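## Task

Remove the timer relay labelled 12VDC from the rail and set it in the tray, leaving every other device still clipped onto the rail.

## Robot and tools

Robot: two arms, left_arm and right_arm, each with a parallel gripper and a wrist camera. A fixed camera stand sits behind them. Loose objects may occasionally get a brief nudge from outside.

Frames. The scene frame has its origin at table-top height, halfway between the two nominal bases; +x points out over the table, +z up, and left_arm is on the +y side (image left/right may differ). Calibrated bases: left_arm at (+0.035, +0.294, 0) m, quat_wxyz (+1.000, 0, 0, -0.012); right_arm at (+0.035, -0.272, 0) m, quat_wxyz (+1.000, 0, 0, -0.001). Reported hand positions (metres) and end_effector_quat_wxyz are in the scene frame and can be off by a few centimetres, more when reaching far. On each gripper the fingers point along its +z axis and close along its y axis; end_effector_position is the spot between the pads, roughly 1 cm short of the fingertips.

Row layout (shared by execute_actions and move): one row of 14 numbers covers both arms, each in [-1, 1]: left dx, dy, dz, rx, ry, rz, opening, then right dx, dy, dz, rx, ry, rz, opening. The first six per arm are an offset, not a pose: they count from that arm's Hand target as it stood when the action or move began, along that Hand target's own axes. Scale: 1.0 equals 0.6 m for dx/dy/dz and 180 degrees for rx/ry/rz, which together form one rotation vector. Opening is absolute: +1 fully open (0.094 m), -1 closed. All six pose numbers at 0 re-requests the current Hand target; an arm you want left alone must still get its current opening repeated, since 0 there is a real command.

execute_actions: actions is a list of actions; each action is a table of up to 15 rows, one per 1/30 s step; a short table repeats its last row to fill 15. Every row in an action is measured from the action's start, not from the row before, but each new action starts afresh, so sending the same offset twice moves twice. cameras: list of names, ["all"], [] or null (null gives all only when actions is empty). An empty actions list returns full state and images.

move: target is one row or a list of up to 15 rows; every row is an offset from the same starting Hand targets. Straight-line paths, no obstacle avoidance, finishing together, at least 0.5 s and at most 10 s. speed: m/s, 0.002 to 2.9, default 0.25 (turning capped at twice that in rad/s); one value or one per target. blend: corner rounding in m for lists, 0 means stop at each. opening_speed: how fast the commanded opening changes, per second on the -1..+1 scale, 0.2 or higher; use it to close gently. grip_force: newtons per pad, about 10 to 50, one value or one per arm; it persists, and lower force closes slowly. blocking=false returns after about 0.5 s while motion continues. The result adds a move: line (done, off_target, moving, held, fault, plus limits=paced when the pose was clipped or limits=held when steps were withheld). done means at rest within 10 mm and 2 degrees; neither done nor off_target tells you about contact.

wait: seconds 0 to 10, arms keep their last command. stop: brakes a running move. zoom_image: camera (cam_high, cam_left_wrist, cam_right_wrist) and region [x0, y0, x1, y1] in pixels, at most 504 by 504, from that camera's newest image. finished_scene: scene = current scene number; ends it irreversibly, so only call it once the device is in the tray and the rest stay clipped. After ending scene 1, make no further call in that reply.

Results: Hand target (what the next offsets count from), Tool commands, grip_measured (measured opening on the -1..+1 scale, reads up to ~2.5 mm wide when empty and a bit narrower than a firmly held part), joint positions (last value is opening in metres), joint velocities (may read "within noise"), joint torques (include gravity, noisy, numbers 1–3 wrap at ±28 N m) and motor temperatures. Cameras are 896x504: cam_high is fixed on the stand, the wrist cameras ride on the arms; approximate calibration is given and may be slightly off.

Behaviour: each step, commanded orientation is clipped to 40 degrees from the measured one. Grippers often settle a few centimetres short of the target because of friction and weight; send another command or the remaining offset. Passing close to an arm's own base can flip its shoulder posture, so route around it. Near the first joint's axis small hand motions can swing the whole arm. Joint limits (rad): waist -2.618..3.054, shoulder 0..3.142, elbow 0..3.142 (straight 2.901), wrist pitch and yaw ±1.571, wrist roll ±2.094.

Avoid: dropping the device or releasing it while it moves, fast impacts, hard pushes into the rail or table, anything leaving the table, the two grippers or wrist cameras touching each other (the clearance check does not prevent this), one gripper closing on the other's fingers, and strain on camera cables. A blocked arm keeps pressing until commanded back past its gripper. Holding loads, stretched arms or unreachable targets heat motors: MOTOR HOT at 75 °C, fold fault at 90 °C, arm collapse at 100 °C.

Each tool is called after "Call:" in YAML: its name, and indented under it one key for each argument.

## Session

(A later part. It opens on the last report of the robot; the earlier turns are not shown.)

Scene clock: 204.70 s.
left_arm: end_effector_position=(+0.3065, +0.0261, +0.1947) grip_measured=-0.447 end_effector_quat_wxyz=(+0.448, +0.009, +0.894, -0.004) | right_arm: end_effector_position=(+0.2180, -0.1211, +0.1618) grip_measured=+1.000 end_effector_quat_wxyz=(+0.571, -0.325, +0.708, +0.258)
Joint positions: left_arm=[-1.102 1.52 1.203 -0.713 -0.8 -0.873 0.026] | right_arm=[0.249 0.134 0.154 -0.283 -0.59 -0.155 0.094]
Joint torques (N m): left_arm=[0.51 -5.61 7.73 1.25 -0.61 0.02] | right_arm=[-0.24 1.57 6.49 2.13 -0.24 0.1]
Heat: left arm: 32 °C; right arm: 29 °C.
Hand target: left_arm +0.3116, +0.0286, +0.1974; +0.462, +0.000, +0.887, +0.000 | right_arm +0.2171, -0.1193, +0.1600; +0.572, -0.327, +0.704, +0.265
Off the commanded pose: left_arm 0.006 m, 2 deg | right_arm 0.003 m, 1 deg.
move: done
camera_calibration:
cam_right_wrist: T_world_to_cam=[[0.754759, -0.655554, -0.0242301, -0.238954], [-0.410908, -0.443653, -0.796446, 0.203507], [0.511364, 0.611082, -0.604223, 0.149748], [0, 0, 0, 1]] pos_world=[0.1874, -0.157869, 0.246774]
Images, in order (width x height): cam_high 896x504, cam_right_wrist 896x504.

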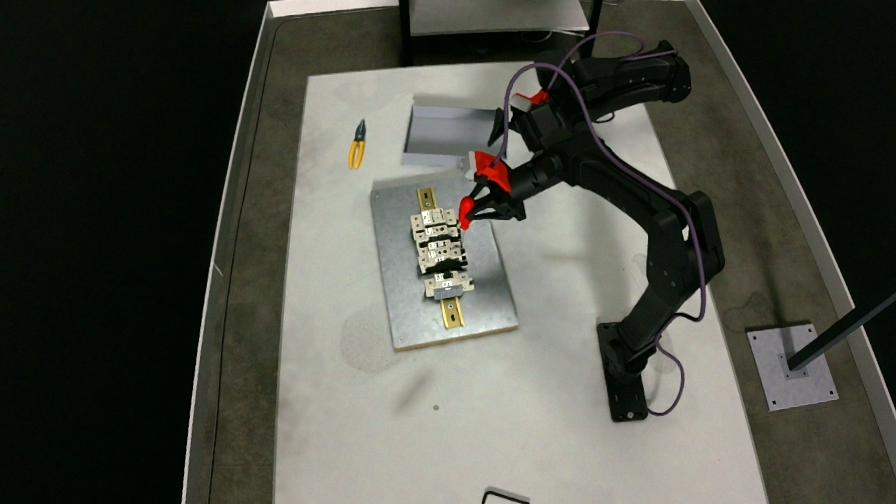

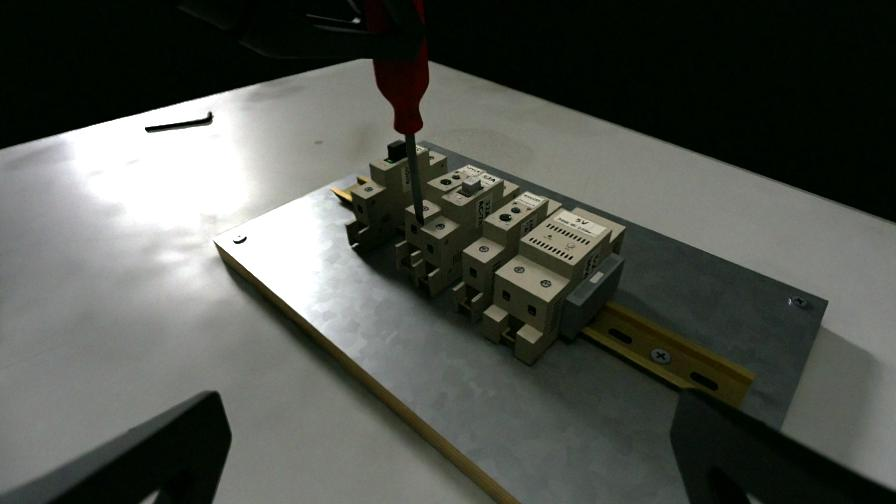

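Call:
move:
  target: [0.0255,0.0117,0.0158,0,0,0,-1,0,0,0,0,0,0,1]
  speed: 0.08
  cameras: ["cam_right_wrist","cam_high"]

Call:
zoom_image:
  camera: "cam_right_wrist"
  region: [370, 190, 470, 310]

Call:
zoom_image:
  camera: "cam_high"
  region: [430, 210, 490, 290]

Scene clock: 216.63 s.
left_arm: end_effector_position=(+0.3120, +0.0293, +0.1886) grip_measured=-0.447 end_effector_quat_wxyz=(+0.471, -0.001, +0.882, -0.005) | right_arm: end_effector_position=(+0.2180, -0.1211, +0.1618) grip_measured=+1.000 end_effector_quat_wxyz=(+0.571, -0.325, +0.708, +0.258)
Joint positions: left_arm=[-1.099 1.51 1.133 -0.61 -0.84 -0.858 0.026] | right_arm=[0.249 0.134 0.154 -0.283 -0.59 -0.155 0.094]
Joint torques (N m): left_arm=[0.84 -6.09 5.97 1.06 -0.21 -0.06] | right_arm=[-0.25 1.57 6.46 2.13 -0.25 0.11]
Heat: left arm: 30 °C; right arm: 30 °C.
Hand target: left_arm +0.3106, +0.0355, +0.1795; +0.462, +0.000, +0.887, +0.000 | right_arm +0.2171, -0.1193, +0.1600; +0.572, -0.327, +0.704, +0.265
Off the commanded pose: left_arm 0.011 m, 1 deg | right_arm 0.003 m, 1 deg.
move: off_target (left_arm)
camera_calibration:
cam_right_wrist: T_world_to_cam=[[0.754759, -0.655554, -0.0242301, -0.238954], [-0.410908, -0.443653, -0.796446, 0.203507], [0.511364, 0.611082, -0.604223, 0.149748], [0, 0, 0, 1]] pos_world=[0.1874, -0.157869, 0.246774]
Images, in order (width x height): cam_high 896x504, cam_right_wrist 896x504.

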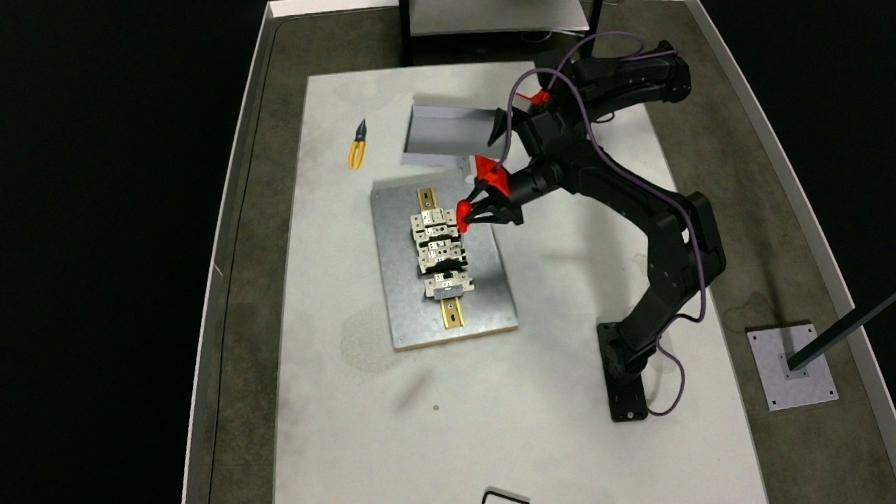

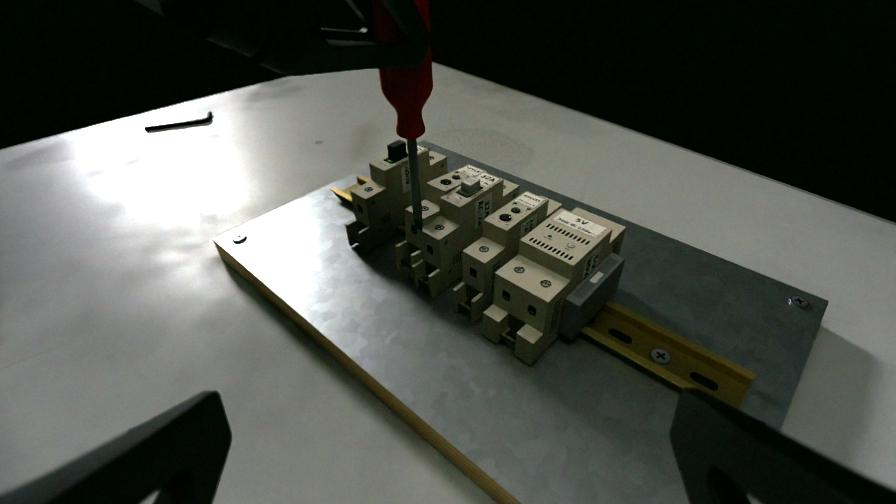

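Scaled by 4.200 from the camera's 896x504 image, which has a finer 1280x720 frame.

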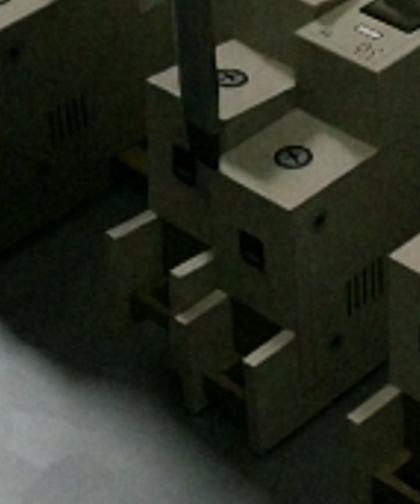

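Scaled by 6.300 from the camera's 896x504 image, which has a finer 1280x720 frame.

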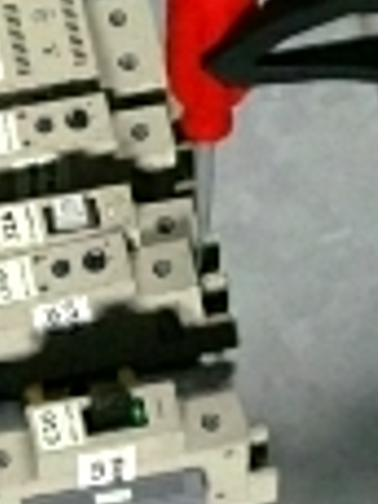

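Call:
move:
  target: [0.002,0.0,-0.0148,0,0,0,-1,0,0,0,0,0,0,1]
  speed: 0.08
  cameras: ["cam_right_wrist","cam_high"]

Call:
zoom_image:
  camera: "cam_right_wrist"
  region: [370, 190, 470, 310]

Call:
zoom_image:
  camera: "cam_high"
  region: [430, 210, 490, 290]

Scene clock: 230.47 s.
left_arm: end_effector_position=(+0.3092, +0.0292, +0.1886) grip_measured=-0.447 end_effector_quat_wxyz=(+0.472, -0.004, +0.882, -0.005) | right_arm: end_effector_position=(+0.2181, -0.1211, +0.1619) grip_measured=+1.000 end_effector_quat_wxyz=(+0.571, -0.325, +0.708, +0.258)
Joint positions: left_arm=[-1.109 1.51 1.133 -0.622 -0.85 -0.877 0.026] | right_arm=[0.249 0.134 0.154 -0.283 -0.59 -0.155 0.094]
Joint torques (N m): left_arm=[-0.46 -6.9 6.75 0.76 -0.24 -0.13] | right_arm=[-0.2 1.57 6.46 2.13 -0.25 0.11]
Heat: left arm: 28 °C; right arm: 30 °C.
Hand target: left_arm +0.3027, +0.0355, +0.1836; +0.462, +0.000, +0.887, +0.000 | right_arm +0.2171, -0.1193, +0.1600; +0.572, -0.327, +0.704, +0.265
Off the commanded pose: left_arm 0.010 m, 1 deg | right_arm 0.003 m, 1 deg.
move: done
camera_calibration:
cam_right_wrist: T_world_to_cam=[[0.754781, -0.655539, -0.0239583, -0.239022], [-0.41061, -0.443658, -0.796597, 0.203487], [0.511571, 0.611094, -0.604035, 0.149665], [0, 0, 0, 1]] pos_world=[0.187399, -0.157869, 0.246774]
Images, in order (width x height): cam_high 896x504, cam_right_wrist 896x504.

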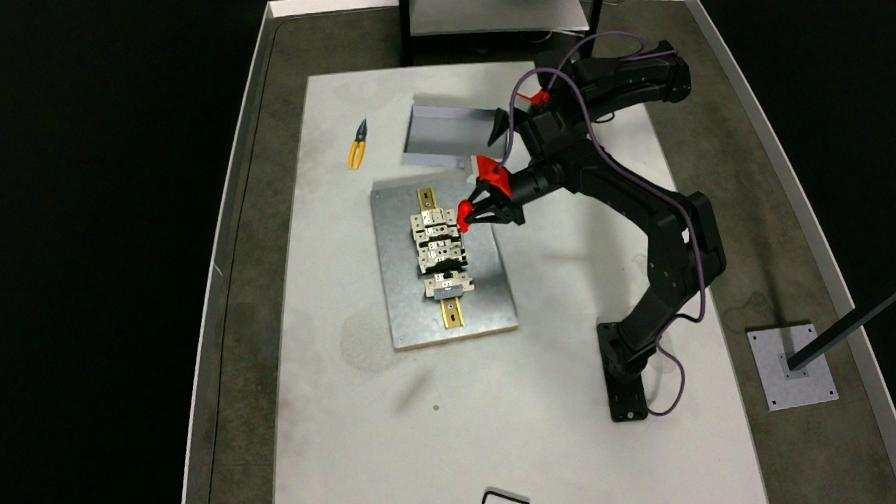

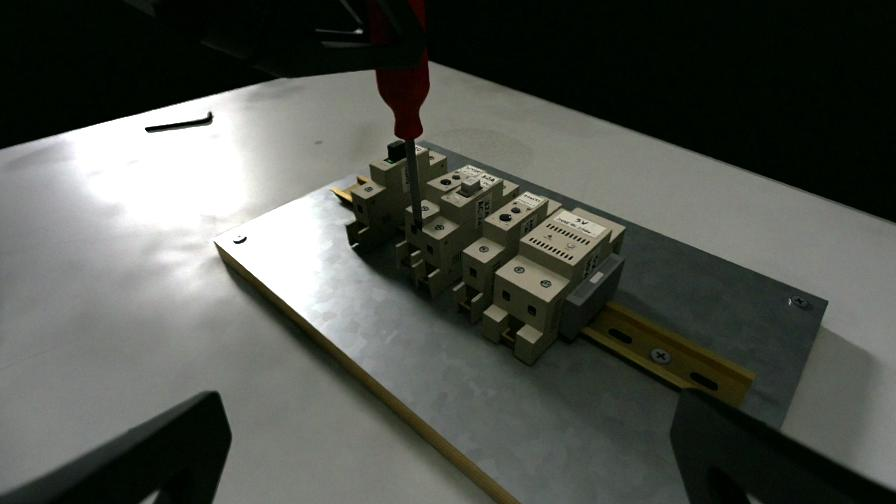

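Scaled by 4.200 from the camera's 896x504 image, which has a finer 1280x720 frame.

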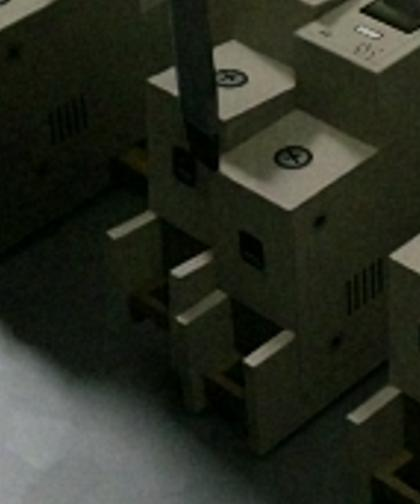

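Scaled by 6.300 from the camera's 896x504 image, which has a finer 1280x720 frame.

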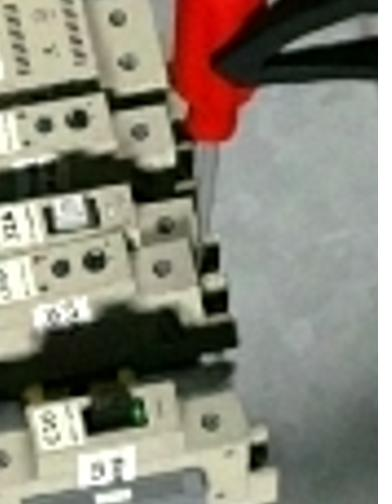

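Call:
move:
  target: [-0.0478,0,-0.0335,0,0,0,-1,0,0,0,0,0,0,1]
  speed: 0.1
  cameras: ["cam_right_wrist","cam_high"]

Call:
zoom_image:
  camera: "cam_right_wrist"
  region: [350, 120, 510, 320]

Call:
zoom_image:
  camera: "cam_high"
  region: [430, 190, 490, 290]

Scene clock: 238.70 s.
left_arm: end_effector_position=(+0.3007, +0.0365, +0.1965) grip_measured=-0.447 end_effector_quat_wxyz=(+0.442, +0.017, +0.896, +0.017) | right_arm: end_effector_position=(+0.2181, -0.1211, +0.1619) grip_measured=+1.000 end_effector_quat_wxyz=(+0.571, -0.325, +0.708, +0.258)
Joint positions: left_arm=[-1.109 1.507 1.212 -0.788 -0.812 -0.882 0.026] | right_arm=[0.249 0.134 0.154 -0.283 -0.59 -0.155 0.094]
Joint torques (N m): left_arm=[-0.51 -7.53 11.15 0.86 -0.59 -0.13] | right_arm=[-0.21 1.51 6.49 2.13 -0.24 0.11]
Heat: left arm: 28 °C; right arm: 30 °C.
Hand target: left_arm +0.3026, +0.0355, +0.2186; +0.462, +0.000, +0.887, +0.000 | right_arm +0.2171, -0.1193, +0.1600; +0.572, -0.327, +0.704, +0.265
Off the commanded pose: left_arm 0.022 m, 4 deg | right_arm 0.003 m, 1 deg.
move: off_target (left_arm)
camera_calibration:
cam_right_wrist: T_world_to_cam=[[0.754781, -0.655539, -0.0239583, -0.239022], [-0.41061, -0.443658, -0.796597, 0.203487], [0.511571, 0.611094, -0.604035, 0.149665], [0, 0, 0, 1]] pos_world=[0.187399, -0.157869, 0.246774]
Images, in order (width x height): cam_high 896x504, cam_right_wrist 896x504.

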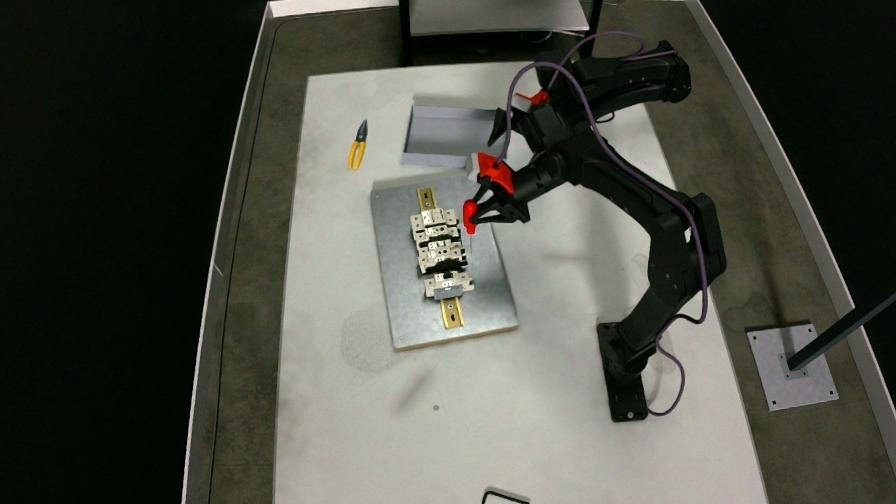

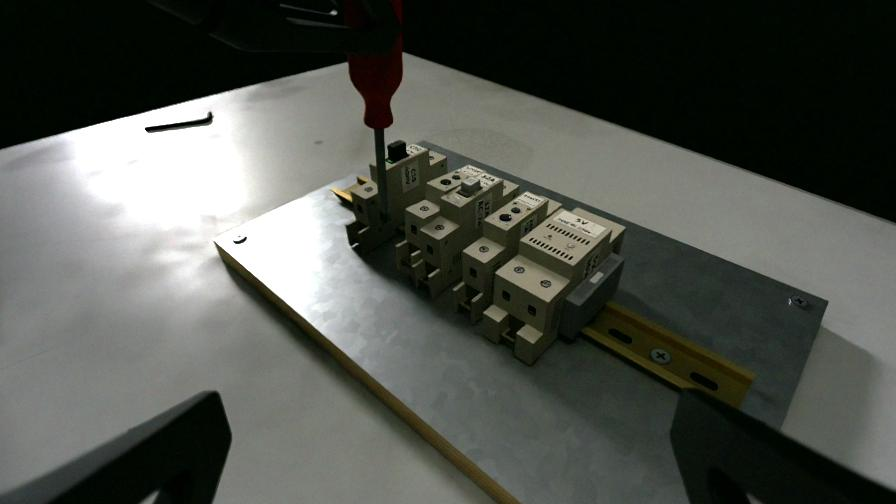

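Scaled by 2.520 from the camera's 896x504 image, which has a finer 1280x720 frame.

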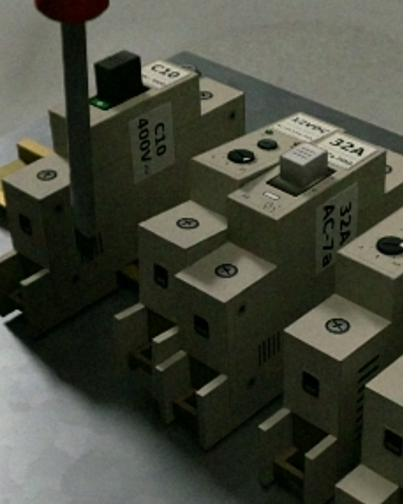

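Scaled by 5.040 from the camera's 896x504 image, which has a finer 1280x720 frame.

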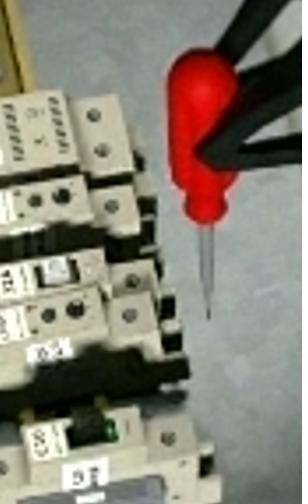

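Call:
move:
  target:
    - [0.0125,-0.0108,0.0342,0,0,0,-1,0,0,0,0,0,0,1]
    - [0.0427,-0.0108,0.0553,0,0,0,-1,0,0,0,0,0,0,1]
  speed: 0.08
  cameras: ["cam_right_wrist","cam_high"]

Call:
zoom_image:
  camera: "cam_right_wrist"
  region: [370, 190, 470, 310]

Call:
zoom_image:
  camera: "cam_high"
  region: [430, 190, 490, 290]

Scene clock: 250.77 s.
left_arm: end_effector_position=(+0.3099, +0.0273, +0.1777) grip_measured=-0.447 end_effector_quat_wxyz=(+0.450, +0.008, +0.893, -0.005) | right_arm: end_effector_position=(+0.2181, -0.1211, +0.1619) grip_measured=+1.000 end_effector_quat_wxyz=(+0.571, -0.325, +0.708, +0.258)
Joint positions: left_arm=[-1.091 1.524 1.134 -0.626 -0.795 -0.859 0.026] | right_arm=[0.249 0.134 0.154 -0.283 -0.59 -0.155 0.094]
Joint torques (N m): left_arm=[0.47 -5.16 7.87 1.27 -0.59 0.03] | right_arm=[-0.25 1.57 6.49 2.13 -0.26 0.1]
Heat: left arm: 30 °C; right arm: 30 °C.
Hand target: left_arm +0.3151, +0.0290, +0.1786; +0.462, +0.000, +0.887, +0.000 | right_arm +0.2171, -0.1193, +0.1600; +0.572, -0.327, +0.704, +0.265
Off the commanded pose: left_arm 0.006 m, 2 deg | right_arm 0.003 m, 1 deg.
move: done
camera_calibration:
cam_right_wrist: T_world_to_cam=[[0.754781, -0.655539, -0.0239583, -0.239022], [-0.41061, -0.443658, -0.796597, 0.203487], [0.511571, 0.611094, -0.604035, 0.149665], [0, 0, 0, 1]] pos_world=[0.187399, -0.157869, 0.246774]
Images, in order (width x height): cam_high 896x504, cam_right_wrist 896x504.

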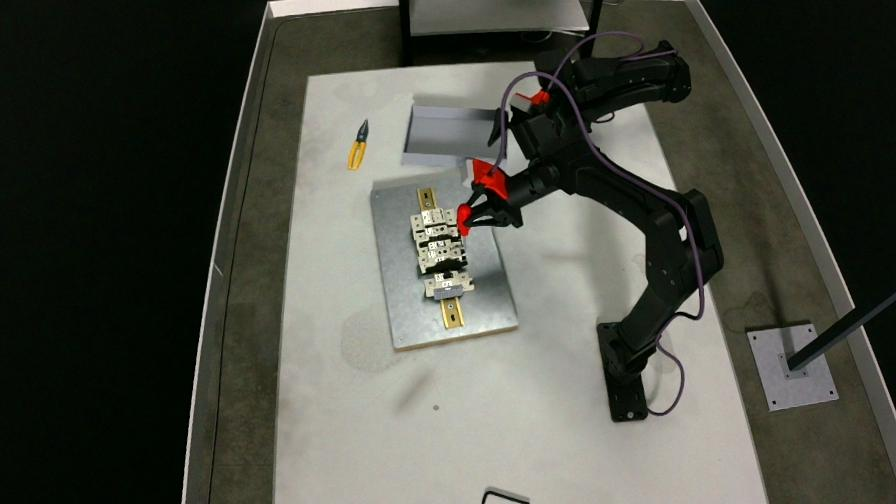

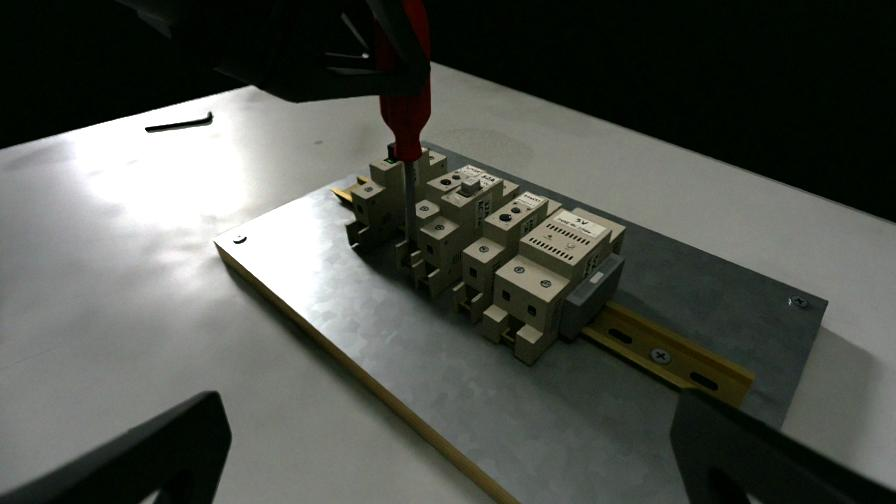

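Scaled by 4.200 from the camera's 896x504 image, which has a finer 1280x720 frame.

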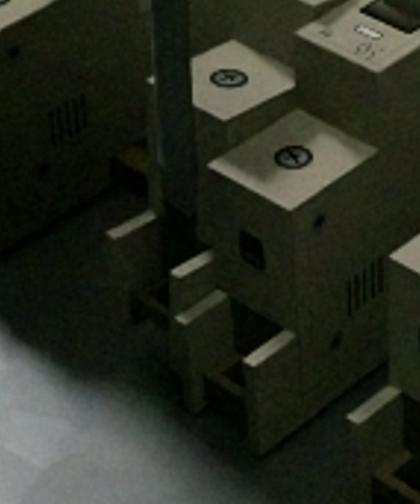

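Scaled by 5.040 from the camera's 896x504 image, which has a finer 1280x720 frame.

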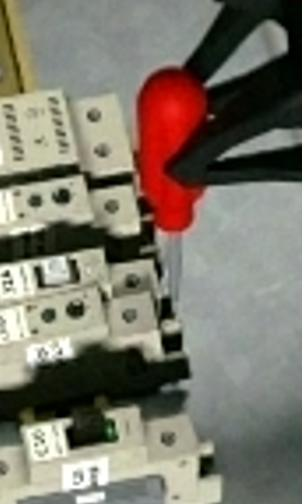

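Call:
move:
  target: [-0.013,0.0133,0.001,0,0,0,-1,0,0,0,0,0,0,1]
  speed: 0.08
  cameras: ["cam_right_wrist","cam_high"]

Call:
zoom_image:
  camera: "cam_right_wrist"
  region: [370, 190, 470, 310]

Call:
zoom_image:
  camera: "cam_high"
  region: [430, 210, 490, 290]

Scene clock: 259.70 s.
left_arm: end_effector_position=(+0.3164, +0.0333, +0.1767) grip_measured=-0.447 end_effector_quat_wxyz=(+0.447, +0.011, +0.895, +0.004) | right_arm: end_effector_position=(+0.2181, -0.1211, +0.1619) grip_measured=+1.000 end_effector_quat_wxyz=(+0.571, -0.325, +0.708, +0.258)
Joint positions: left_arm=[-1.063 1.524 1.134 -0.623 -0.784 -0.826 0.026] | right_arm=[0.249 0.134 0.154 -0.283 -0.59 -0.155 0.094]
Joint torques (N m): left_arm=[0.49 -7.09 7.46 1.29 -0.56 -0.02] | right_arm=[-0.25 1.55 6.49 2.13 -0.25 0.1]
Heat: left arm: 30 °C; right arm: 31 °C.
Hand target: left_arm +0.3201, +0.0370, +0.1846; +0.462, +0.000, +0.887, +0.000 | right_arm +0.2171, -0.1193, +0.1600; +0.572, -0.327, +0.704, +0.265
Off the commanded pose: left_arm 0.009 m, 2 deg | right_arm 0.003 m, 1 deg.
move: done
camera_calibration:
cam_right_wrist: T_world_to_cam=[[0.754781, -0.655539, -0.0239583, -0.239022], [-0.41061, -0.443658, -0.796597, 0.203487], [0.511571, 0.611094, -0.604035, 0.149665], [0, 0, 0, 1]] pos_world=[0.187399, -0.157869, 0.246774]
Images, in order (width x height): cam_high 896x504, cam_right_wrist 896x504.

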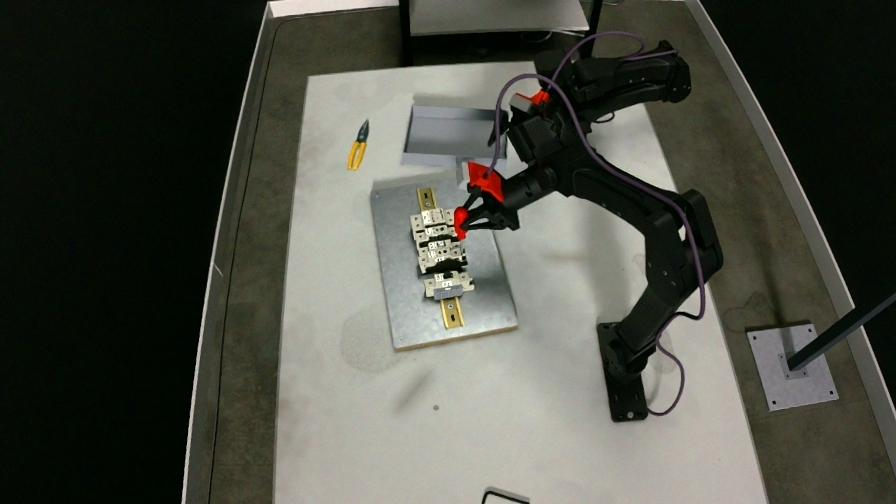

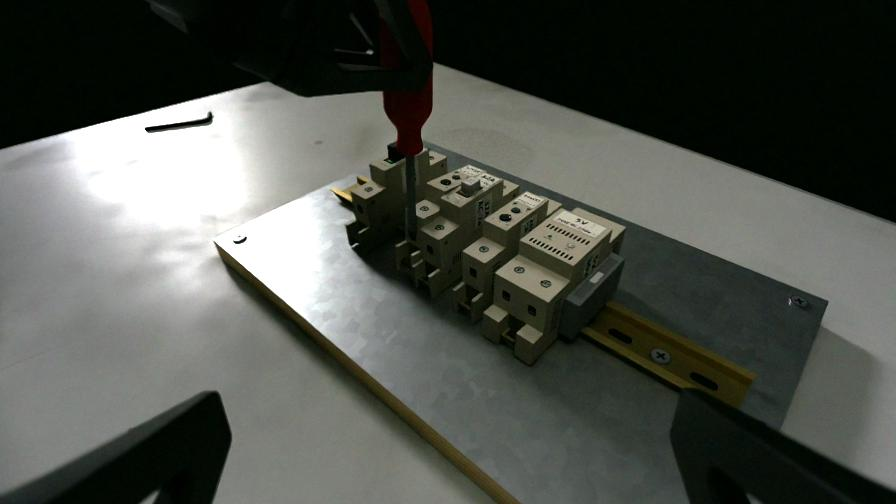

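Scaled by 4.200 from the camera's 896x504 image, which has a finer 1280x720 frame.

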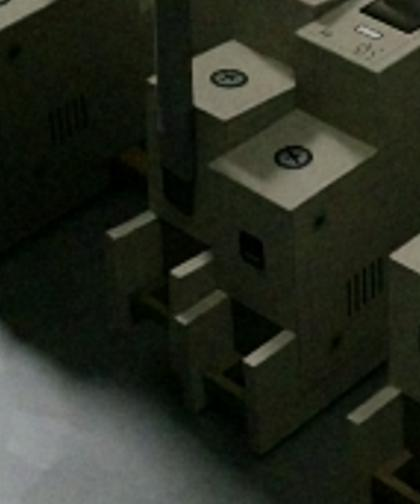

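Scaled by 6.300 from the camera's 896x504 image, which has a finer 1280x720 frame.

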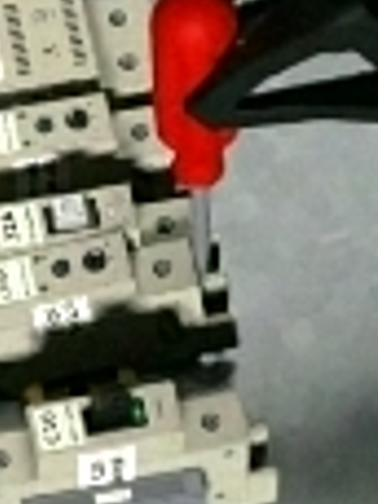

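Call:
move:
  target: [0.0445,0.001,0.0312,0,0,0,-1,0,0,0,0,0,0,1]
  speed: 0.08
  cameras: ["cam_right_wrist","cam_high"]

Call:
zoom_image:
  camera: "cam_right_wrist"
  region: [370, 190, 470, 310]

Call:
zoom_image:
  camera: "cam_high"
  region: [430, 210, 490, 290]

Scene clock: 268.13 s.
left_arm: end_effector_position=(+0.3186, +0.0365, +0.1582) grip_measured=-0.447 end_effector_quat_wxyz=(+0.462, +0.006, +0.887, +0.003) | right_arm: end_effector_position=(+0.2181, -0.1211, +0.1619) grip_measured=+1.000 end_effector_quat_wxyz=(+0.571, -0.325, +0.708, +0.258)
Joint positions: left_arm=[-1.063 1.524 1.034 -0.493 -0.811 -0.814 0.026] | right_arm=[0.249 0.134 0.154 -0.283 -0.59 -0.155 0.094]
Joint torques (N m): left_arm=[0.59 -5.26 6.5 1.35 -0.31 -0.1] | right_arm=[-0.25 1.59 6.48 2.13 -0.24 0.1]
Heat: left arm: 29 °C; right arm: 31 °C.
Hand target: left_arm +0.3201, +0.0376, +0.1520; +0.462, +0.000, +0.887, +0.000 | right_arm +0.2171, -0.1193, +0.1600; +0.572, -0.327, +0.704, +0.265
Off the commanded pose: left_arm 0.006 m, 1 deg | right_arm 0.003 m, 1 deg.
move: done
camera_calibration:
cam_right_wrist: T_world_to_cam=[[0.754781, -0.655539, -0.0239583, -0.239022], [-0.41061, -0.443658, -0.796597, 0.203487], [0.511571, 0.611094, -0.604035, 0.149665], [0, 0, 0, 1]] pos_world=[0.187399, -0.157869, 0.246774]
Images, in order (width x height): cam_high 896x504, cam_right_wrist 896x504.

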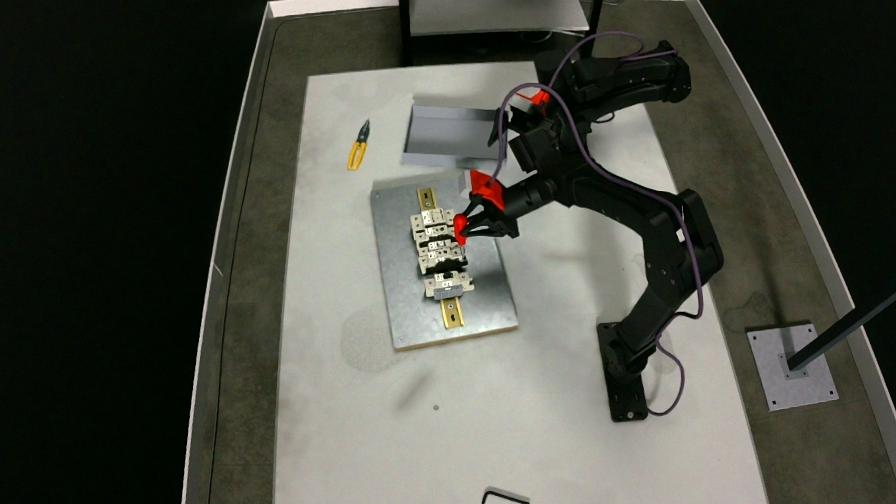

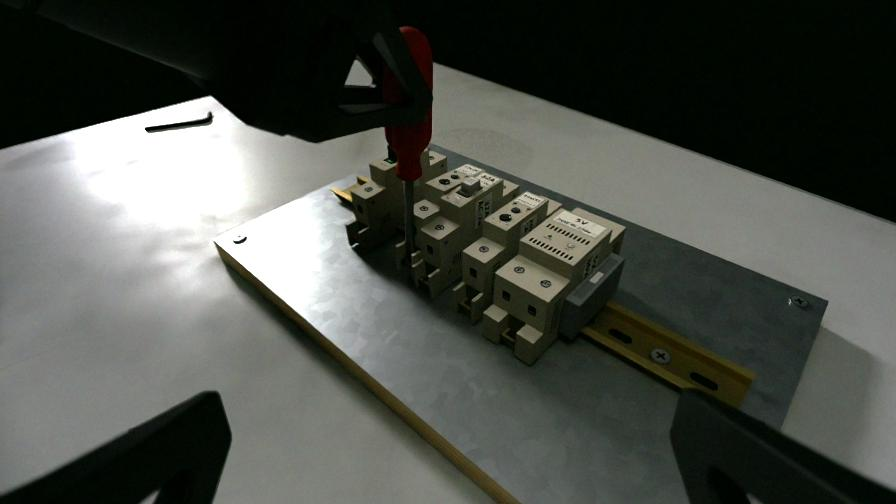

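Scaled by 4.200 from the camera's 896x504 image, which has a finer 1280x720 frame.

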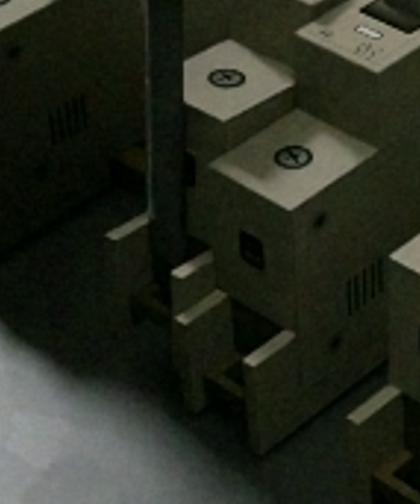

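Scaled by 6.300 from the camera's 896x504 image, which has a finer 1280x720 frame.

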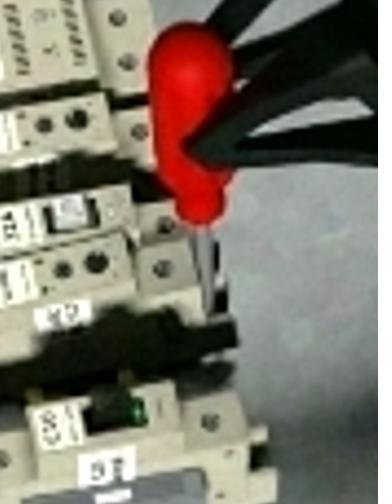

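Call:
move:
  target:
    - [0.0164,0,0.0115,0,0,0,-1,0,0,0,0,0,0,1]
    - [0.002,0.005,0.0463,0,0.055,0,-1,0,0,0,0,0,0,1]
    - [-0.013,0.01,0.0825,0,0.11,0,-1,0,0,0,0,0,0,1]
  speed: 0.07
  blend: [0,0.01,0]
  cameras: ["cam_right_wrist","cam_high"]

Call:
zoom_image:
  camera: "cam_right_wrist"
  region: [330, 120, 530, 310]

Call:
zoom_image:
  camera: "cam_high"
  region: [400, 190, 490, 310]

Scene clock: 278.83 s.
left_arm: end_effector_position=(+0.3641, +0.0438, +0.1341) grip_measured=-0.447 end_effector_quat_wxyz=(+0.312, -0.004, +0.950, -0.009) | right_arm: end_effector_position=(+0.2180, -0.1211, +0.1619) grip_measured=+1.000 end_effector_quat_wxyz=(+0.571, -0.325, +0.708, +0.258)
Joint positions: left_arm=[-0.817 1.692 1.297 -0.708 -0.447 -0.74 0.026] | right_arm=[0.249 0.134 0.154 -0.283 -0.591 -0.155 0.094]
Joint torques (N m): left_arm=[0.32 -5.44 10.39 0.74 -0.19 0.02] | right_arm=[-0.21 1.54 6.5 2.13 -0.25 0.12]
Heat: left arm: 29 °C; right arm: 31 °C.
Hand target: left_arm +0.3651, +0.0437, +0.1300; +0.303, +0.000, +0.953, +0.000 | right_arm +0.2170, -0.1193, +0.1600; +0.572, -0.327, +0.704, +0.265
Off the commanded pose: left_arm 0.004 m, 2 deg | right_arm 0.003 m, 1 deg.
move: done
camera_calibration:
cam_right_wrist: T_world_to_cam=[[0.755028, -0.655248, -0.024157, -0.238974], [-0.41055, -0.443699, -0.796605, 0.203472], [0.511255, 0.611376, -0.604017, 0.149764], [0, 0, 0, 1]] pos_world=[0.1874, -0.157869, 0.246774]
Images, in order (width x height): cam_high 896x504, cam_right_wrist 896x504.

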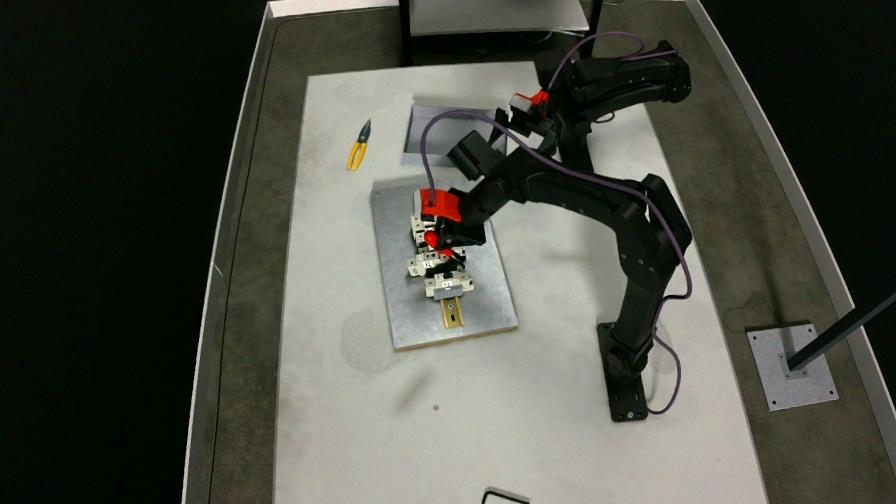

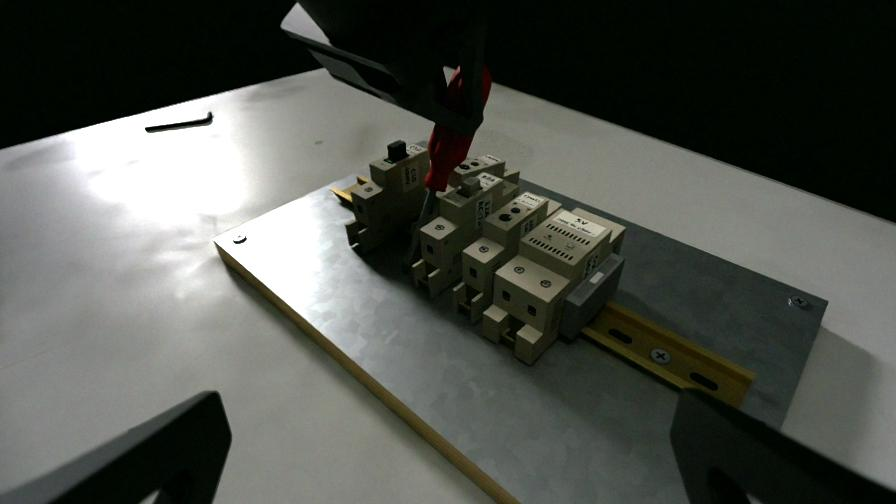

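Scaled by 2.520 from the camera's 896x504 image, which has a finer 1280x720 frame.

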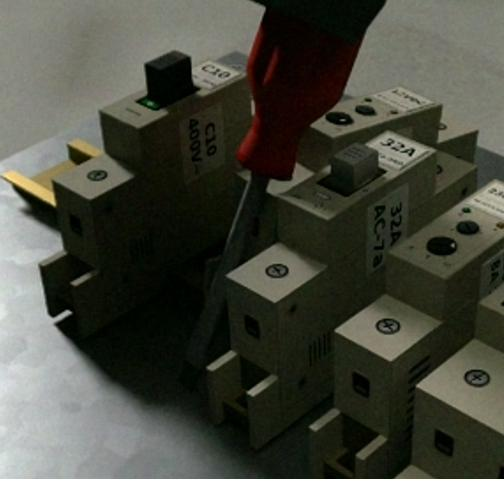

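Scaled by 4.200 from the camera's 896x504 image, which has a finer 1280x720 frame.

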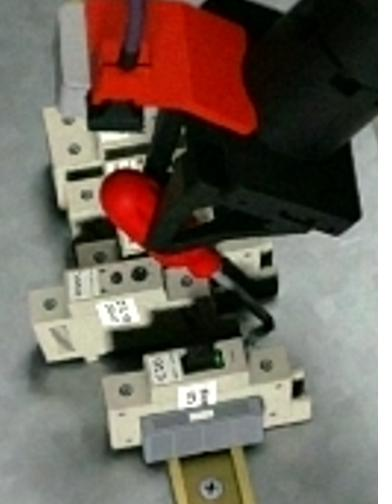

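Call:
move:
  target:
    - [-0.102,0,-0.081,0,0,0,-1,0,0,0,0,0,0,1]
    - [-0.164,0,-0.231,0,0,0,-1,0,0,0,0,0,0,1]
    - [-0.062,0.343,-0.303,0,0,0,-1,0,0,0,0,0,0,1]
    - [-0.062,0.343,-0.303,0,0,0,-1,-0.155,-0.038,0.417,-0.176,0.408,-0.216,1]
  speed: [0.12,0.2,0.25,0.25]
  blend: [0.01,0.02,0.01,0]
  cameras: ["cam_right_wrist","cam_high"]

Call:
zoom_image:
  camera: "cam_high"
  region: [390, 180, 490, 310]

Scene clock: 297.80 s.
left_arm: end_effector_position=(+0.2888, +0.2483, +0.2978) grip_measured=-0.447 end_effector_quat_wxyz=(+0.293, +0.000, +0.956, +0.000) | right_arm: end_effector_position=(+0.4033, +0.0645, +0.2051) grip_measured=+1.000 end_effector_quat_wxyz=(-0.164, +0.731, -0.662, +0.011)
Joint positions: left_arm=[-0.272 1.164 1.536 -1.369 -0.165 -0.246 0.026] | right_arm=[0.736 2.352 2.682 -1.572 -0.01 -0.933 0.094]
Joint torques (N m): left_arm=[0.5 -2.43 6.56 1.35 -0.09 0.09] | right_arm=[0.39 -9.94 9.33 1 0.05 0.02]
Heat: left arm: 30 °C; right arm: 31 °C.
Hand target: left_arm +0.2905, +0.2494, +0.2999; +0.303, +0.000, +0.953, +0.000 | right_arm +0.4048, +0.0677, +0.1995; +0.000, +0.745, -0.667, +0.000
Off the commanded pose: left_arm 0.003 m, 1 deg | right_arm 0.006 m, 19 deg.
joint sent to its limit (right arm) — joint 4 (wrist pitch), lower limit. The joint targets are off in orientation, not in position.
move: off_target (right_arm)
camera_calibration:
cam_right_wrist: T_world_to_cam=[[0.969386, 0.0413341, 0.242039, -0.442221], [-0.01041, -0.977925, 0.208697, 0.0631738], [0.245323, -0.204828, -0.947556, 0.198101], [0, 0, 0, 1]] pos_world=[0.380741, 0.120635, 0.281563]
Images, in order (width x height): cam_high 896x504, cam_right_wrist 896x504.

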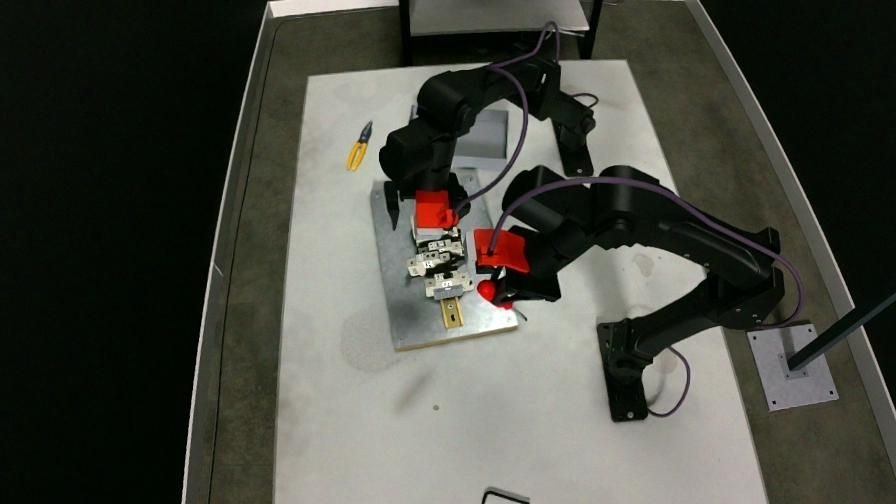

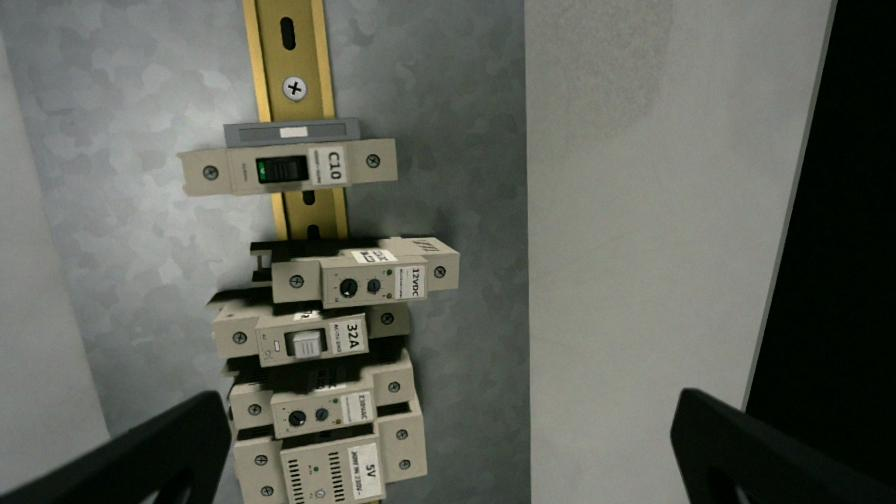

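Scaled by 3.877 from the camera's 896x504 image, which has a finer 1280x720 frame.

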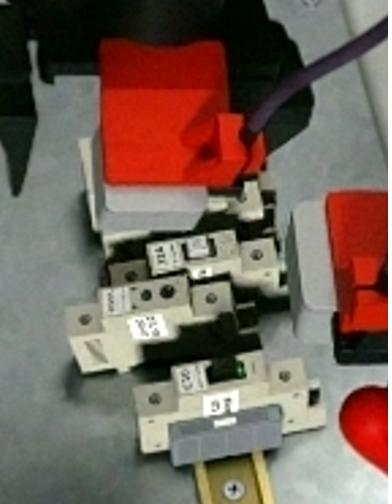

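Call:
move:
  target: [0,0,0,0,0,0,-1,-0.009,0.004,0.125,0,0,0,0.5]
  speed: 0.15
  cameras: ["cam_right_wrist"]

Scene clock: 311.47 s.
left_arm: end_effector_position=(+0.2888, +0.2483, +0.2978) grip_measured=-0.447 end_effector_quat_wxyz=(+0.293, +0.000, +0.956, +0.000) | right_arm: end_effector_position=(+0.4051, +0.0726, +0.1393) grip_measured=+0.503 end_effector_quat_wxyz=(-0.095, +0.741, -0.664, +0.006)
Joint positions: left_arm=[-0.272 1.164 1.536 -1.369 -0.165 -0.246 0.026] | right_arm=[0.747 2.488 2.682 -1.574 -0.006 -0.934 0.071]
Joint torques (N m): left_arm=[0.49 -2.45 6.56 1.34 -0.1 0.08] | right_arm=[0.51 -11.17 5.96 0.77 0.03 0.1]
Heat: left arm: 29 °C; right arm: 29 °C.
Hand target: left_arm +0.2905, +0.2494, +0.2999; +0.303, +0.000, +0.953, +0.000 | right_arm +0.4018, +0.0728, +0.1246; +0.000, +0.745, -0.667, +0.000
Off the commanded pose: left_arm 0.003 m, 1 deg | right_arm 0.015 m, 11 deg.
joint sent to its limit (right arm) — joint 4 (wrist pitch), lower limit. The joint targets are off in orientation, not in position.
move: off_target (right_arm)
camera_calibration:
cam_right_wrist: T_world_to_cam=[[0.987681, 0.0702031, 0.139847, -0.423555], [0.0251657, -0.953342, 0.300841, 0.0558156], [0.154442, -0.293616, -0.943365, 0.179626], [0, 0, 0, 1]] pos_world=[0.389191, 0.135687, 0.211894]
Images, in order (width x height): cam_right_wrist 896x504.

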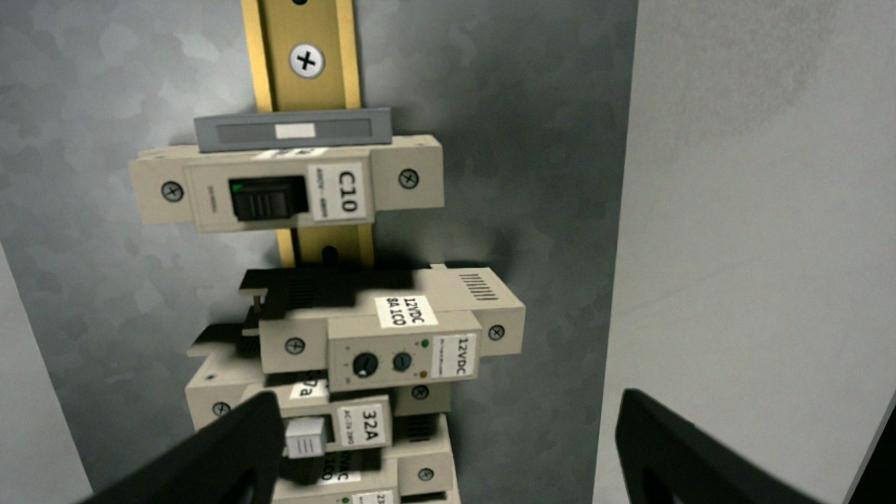

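Call:
move:
  target:
    - [0,0,0,0,0,0,-1,0.0053,0.0123,0.0693,0,0,0,0.5]
    - [0,0,0,0,0,0,-1,0.0053,0.0123,0.0693,0,0,0,-0.4]
  speed: 0.08
  opening_speed: 0.6
  cameras: ["cam_right_wrist"]

Scene clock: 321.73 s.
left_arm: end_effector_position=(+0.2888, +0.2483, +0.2978) grip_measured=-0.447 end_effector_quat_wxyz=(+0.293, +0.000, +0.956, +0.000) | right_arm: end_effector_position=(+0.3986, +0.0696, +0.1005) grip_measured=-0.397 end_effector_quat_wxyz=(-0.045, +0.745, -0.666, +0.002)
Joint positions: left_arm=[-0.272 1.164 1.536 -1.369 -0.165 -0.246 0.026] | right_arm=[0.752 2.549 2.648 -1.58 -0.005 -0.932 0.028]
Joint torques (N m): left_arm=[0.49 -2.45 6.56 1.34 -0.09 0.08] | right_arm=[0.47 -11.29 5.27 0.66 0.04 0.12]
Heat: left arm: 28 °C; right arm: 28 °C.
Hand target: left_arm +0.2905, +0.2494, +0.2999; +0.303, +0.000, +0.953, +0.000 | right_arm +0.3950, +0.0687, +0.0830; +0.000, +0.745, -0.667, +0.000
Off the commanded pose: left_arm 0.003 m, 1 deg | right_arm 0.018 m, 5 deg.
joint sent to its limit (right arm) — joint 4 (wrist pitch), lower limit. The joint targets still meet the commanded pose.
move: off_target (right_arm); target 2's new opening was sent with right_arm's hand 0.018 m and 5 deg from that target
camera_calibration:
cam_right_wrist: T_world_to_cam=[[0.994902, 0.0800913, 0.0612851, -0.407235], [0.0524929, -0.930149, 0.36341, 0.0460193], [0.0861102, -0.35834, -0.929611, 0.173506], [0, 0, 0, 1]] pos_world=[0.387802, 0.137595, 0.169527]
Images, in order (width x height): cam_right_wrist 896x504.

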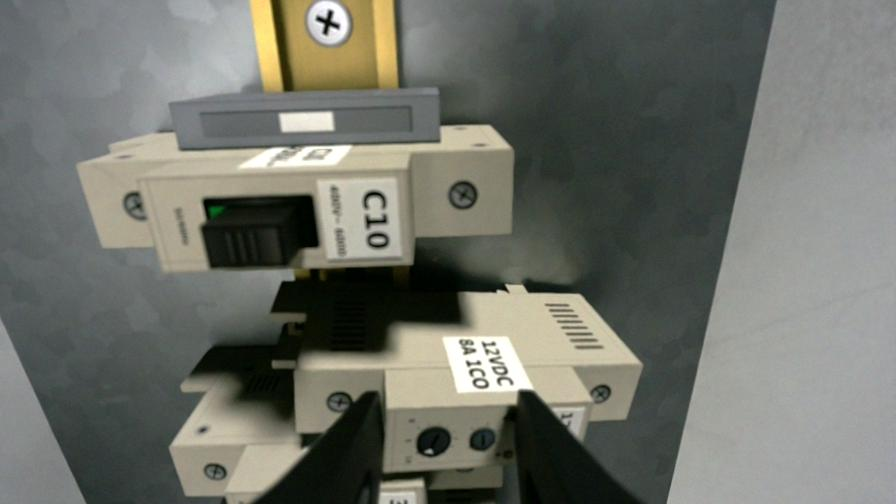

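Call:
move:
  target:
    - [0,0,0,0,0,0,-1,0,0,0,0,0,0,0.5]
    - [0,0,0,0,0,0,-1,0.003,-0.0123,0.0283,0,0,0,0.5]
  speed: 0.06
  opening_speed: 1.0
  cameras: ["cam_right_wrist"]

Scene clock: 333.27 s.
left_arm: end_effector_position=(+0.2888, +0.2483, +0.2978) grip_measured=-0.447 end_effector_quat_wxyz=(+0.293, +0.000, +0.956, +0.000) | right_arm: end_effector_position=(+0.3993, +0.0692, +0.0822) grip_measured=+0.498 end_effector_quat_wxyz=(-0.028, +0.745, -0.666, +0.002)
Joint positions: left_arm=[-0.272 1.164 1.536 -1.369 -0.165 -0.246 0.026] | right_arm=[0.752 2.59 2.653 -1.578 -0.001 -0.932 0.07]
Joint torques (N m): left_arm=[0.47 -2.44 6.56 1.35 -0.09 0.08] | right_arm=[-0.49 -10.19 8.69 0.59 0 0.01]
Heat: left arm: 28 °C; right arm: 28 °C.
Hand target: left_arm +0.2905, +0.2494, +0.2999; +0.303, +0.000, +0.953, +0.000 | right_arm +0.4024, +0.0677, +0.0659; +0.000, +0.745, -0.667, +0.000
Off the commanded pose: left_arm 0.003 m, 1 deg | right_arm 0.017 m, 3 deg.
joint sent to its limit (right arm) — joint 4 (wrist pitch), lower limit. The joint targets still meet the commanded pose.
move: off_target (right_arm)
camera_calibration:
cam_right_wrist: T_world_to_cam=[[0.996021, 0.0811305, 0.0368833, -0.405274], [0.0606424, -0.92025, 0.386604, 0.0463677], [0.0653072, -0.382829, -0.921508, 0.16557], [0, 0, 0, 1]] pos_world=[0.390037, 0.138935, 0.149596]
Images, in order (width x height): cam_right_wrist 896x504.

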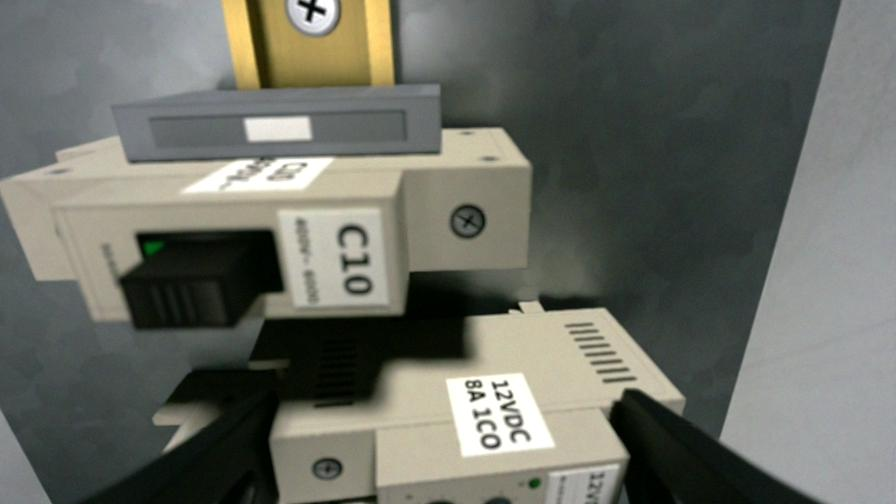

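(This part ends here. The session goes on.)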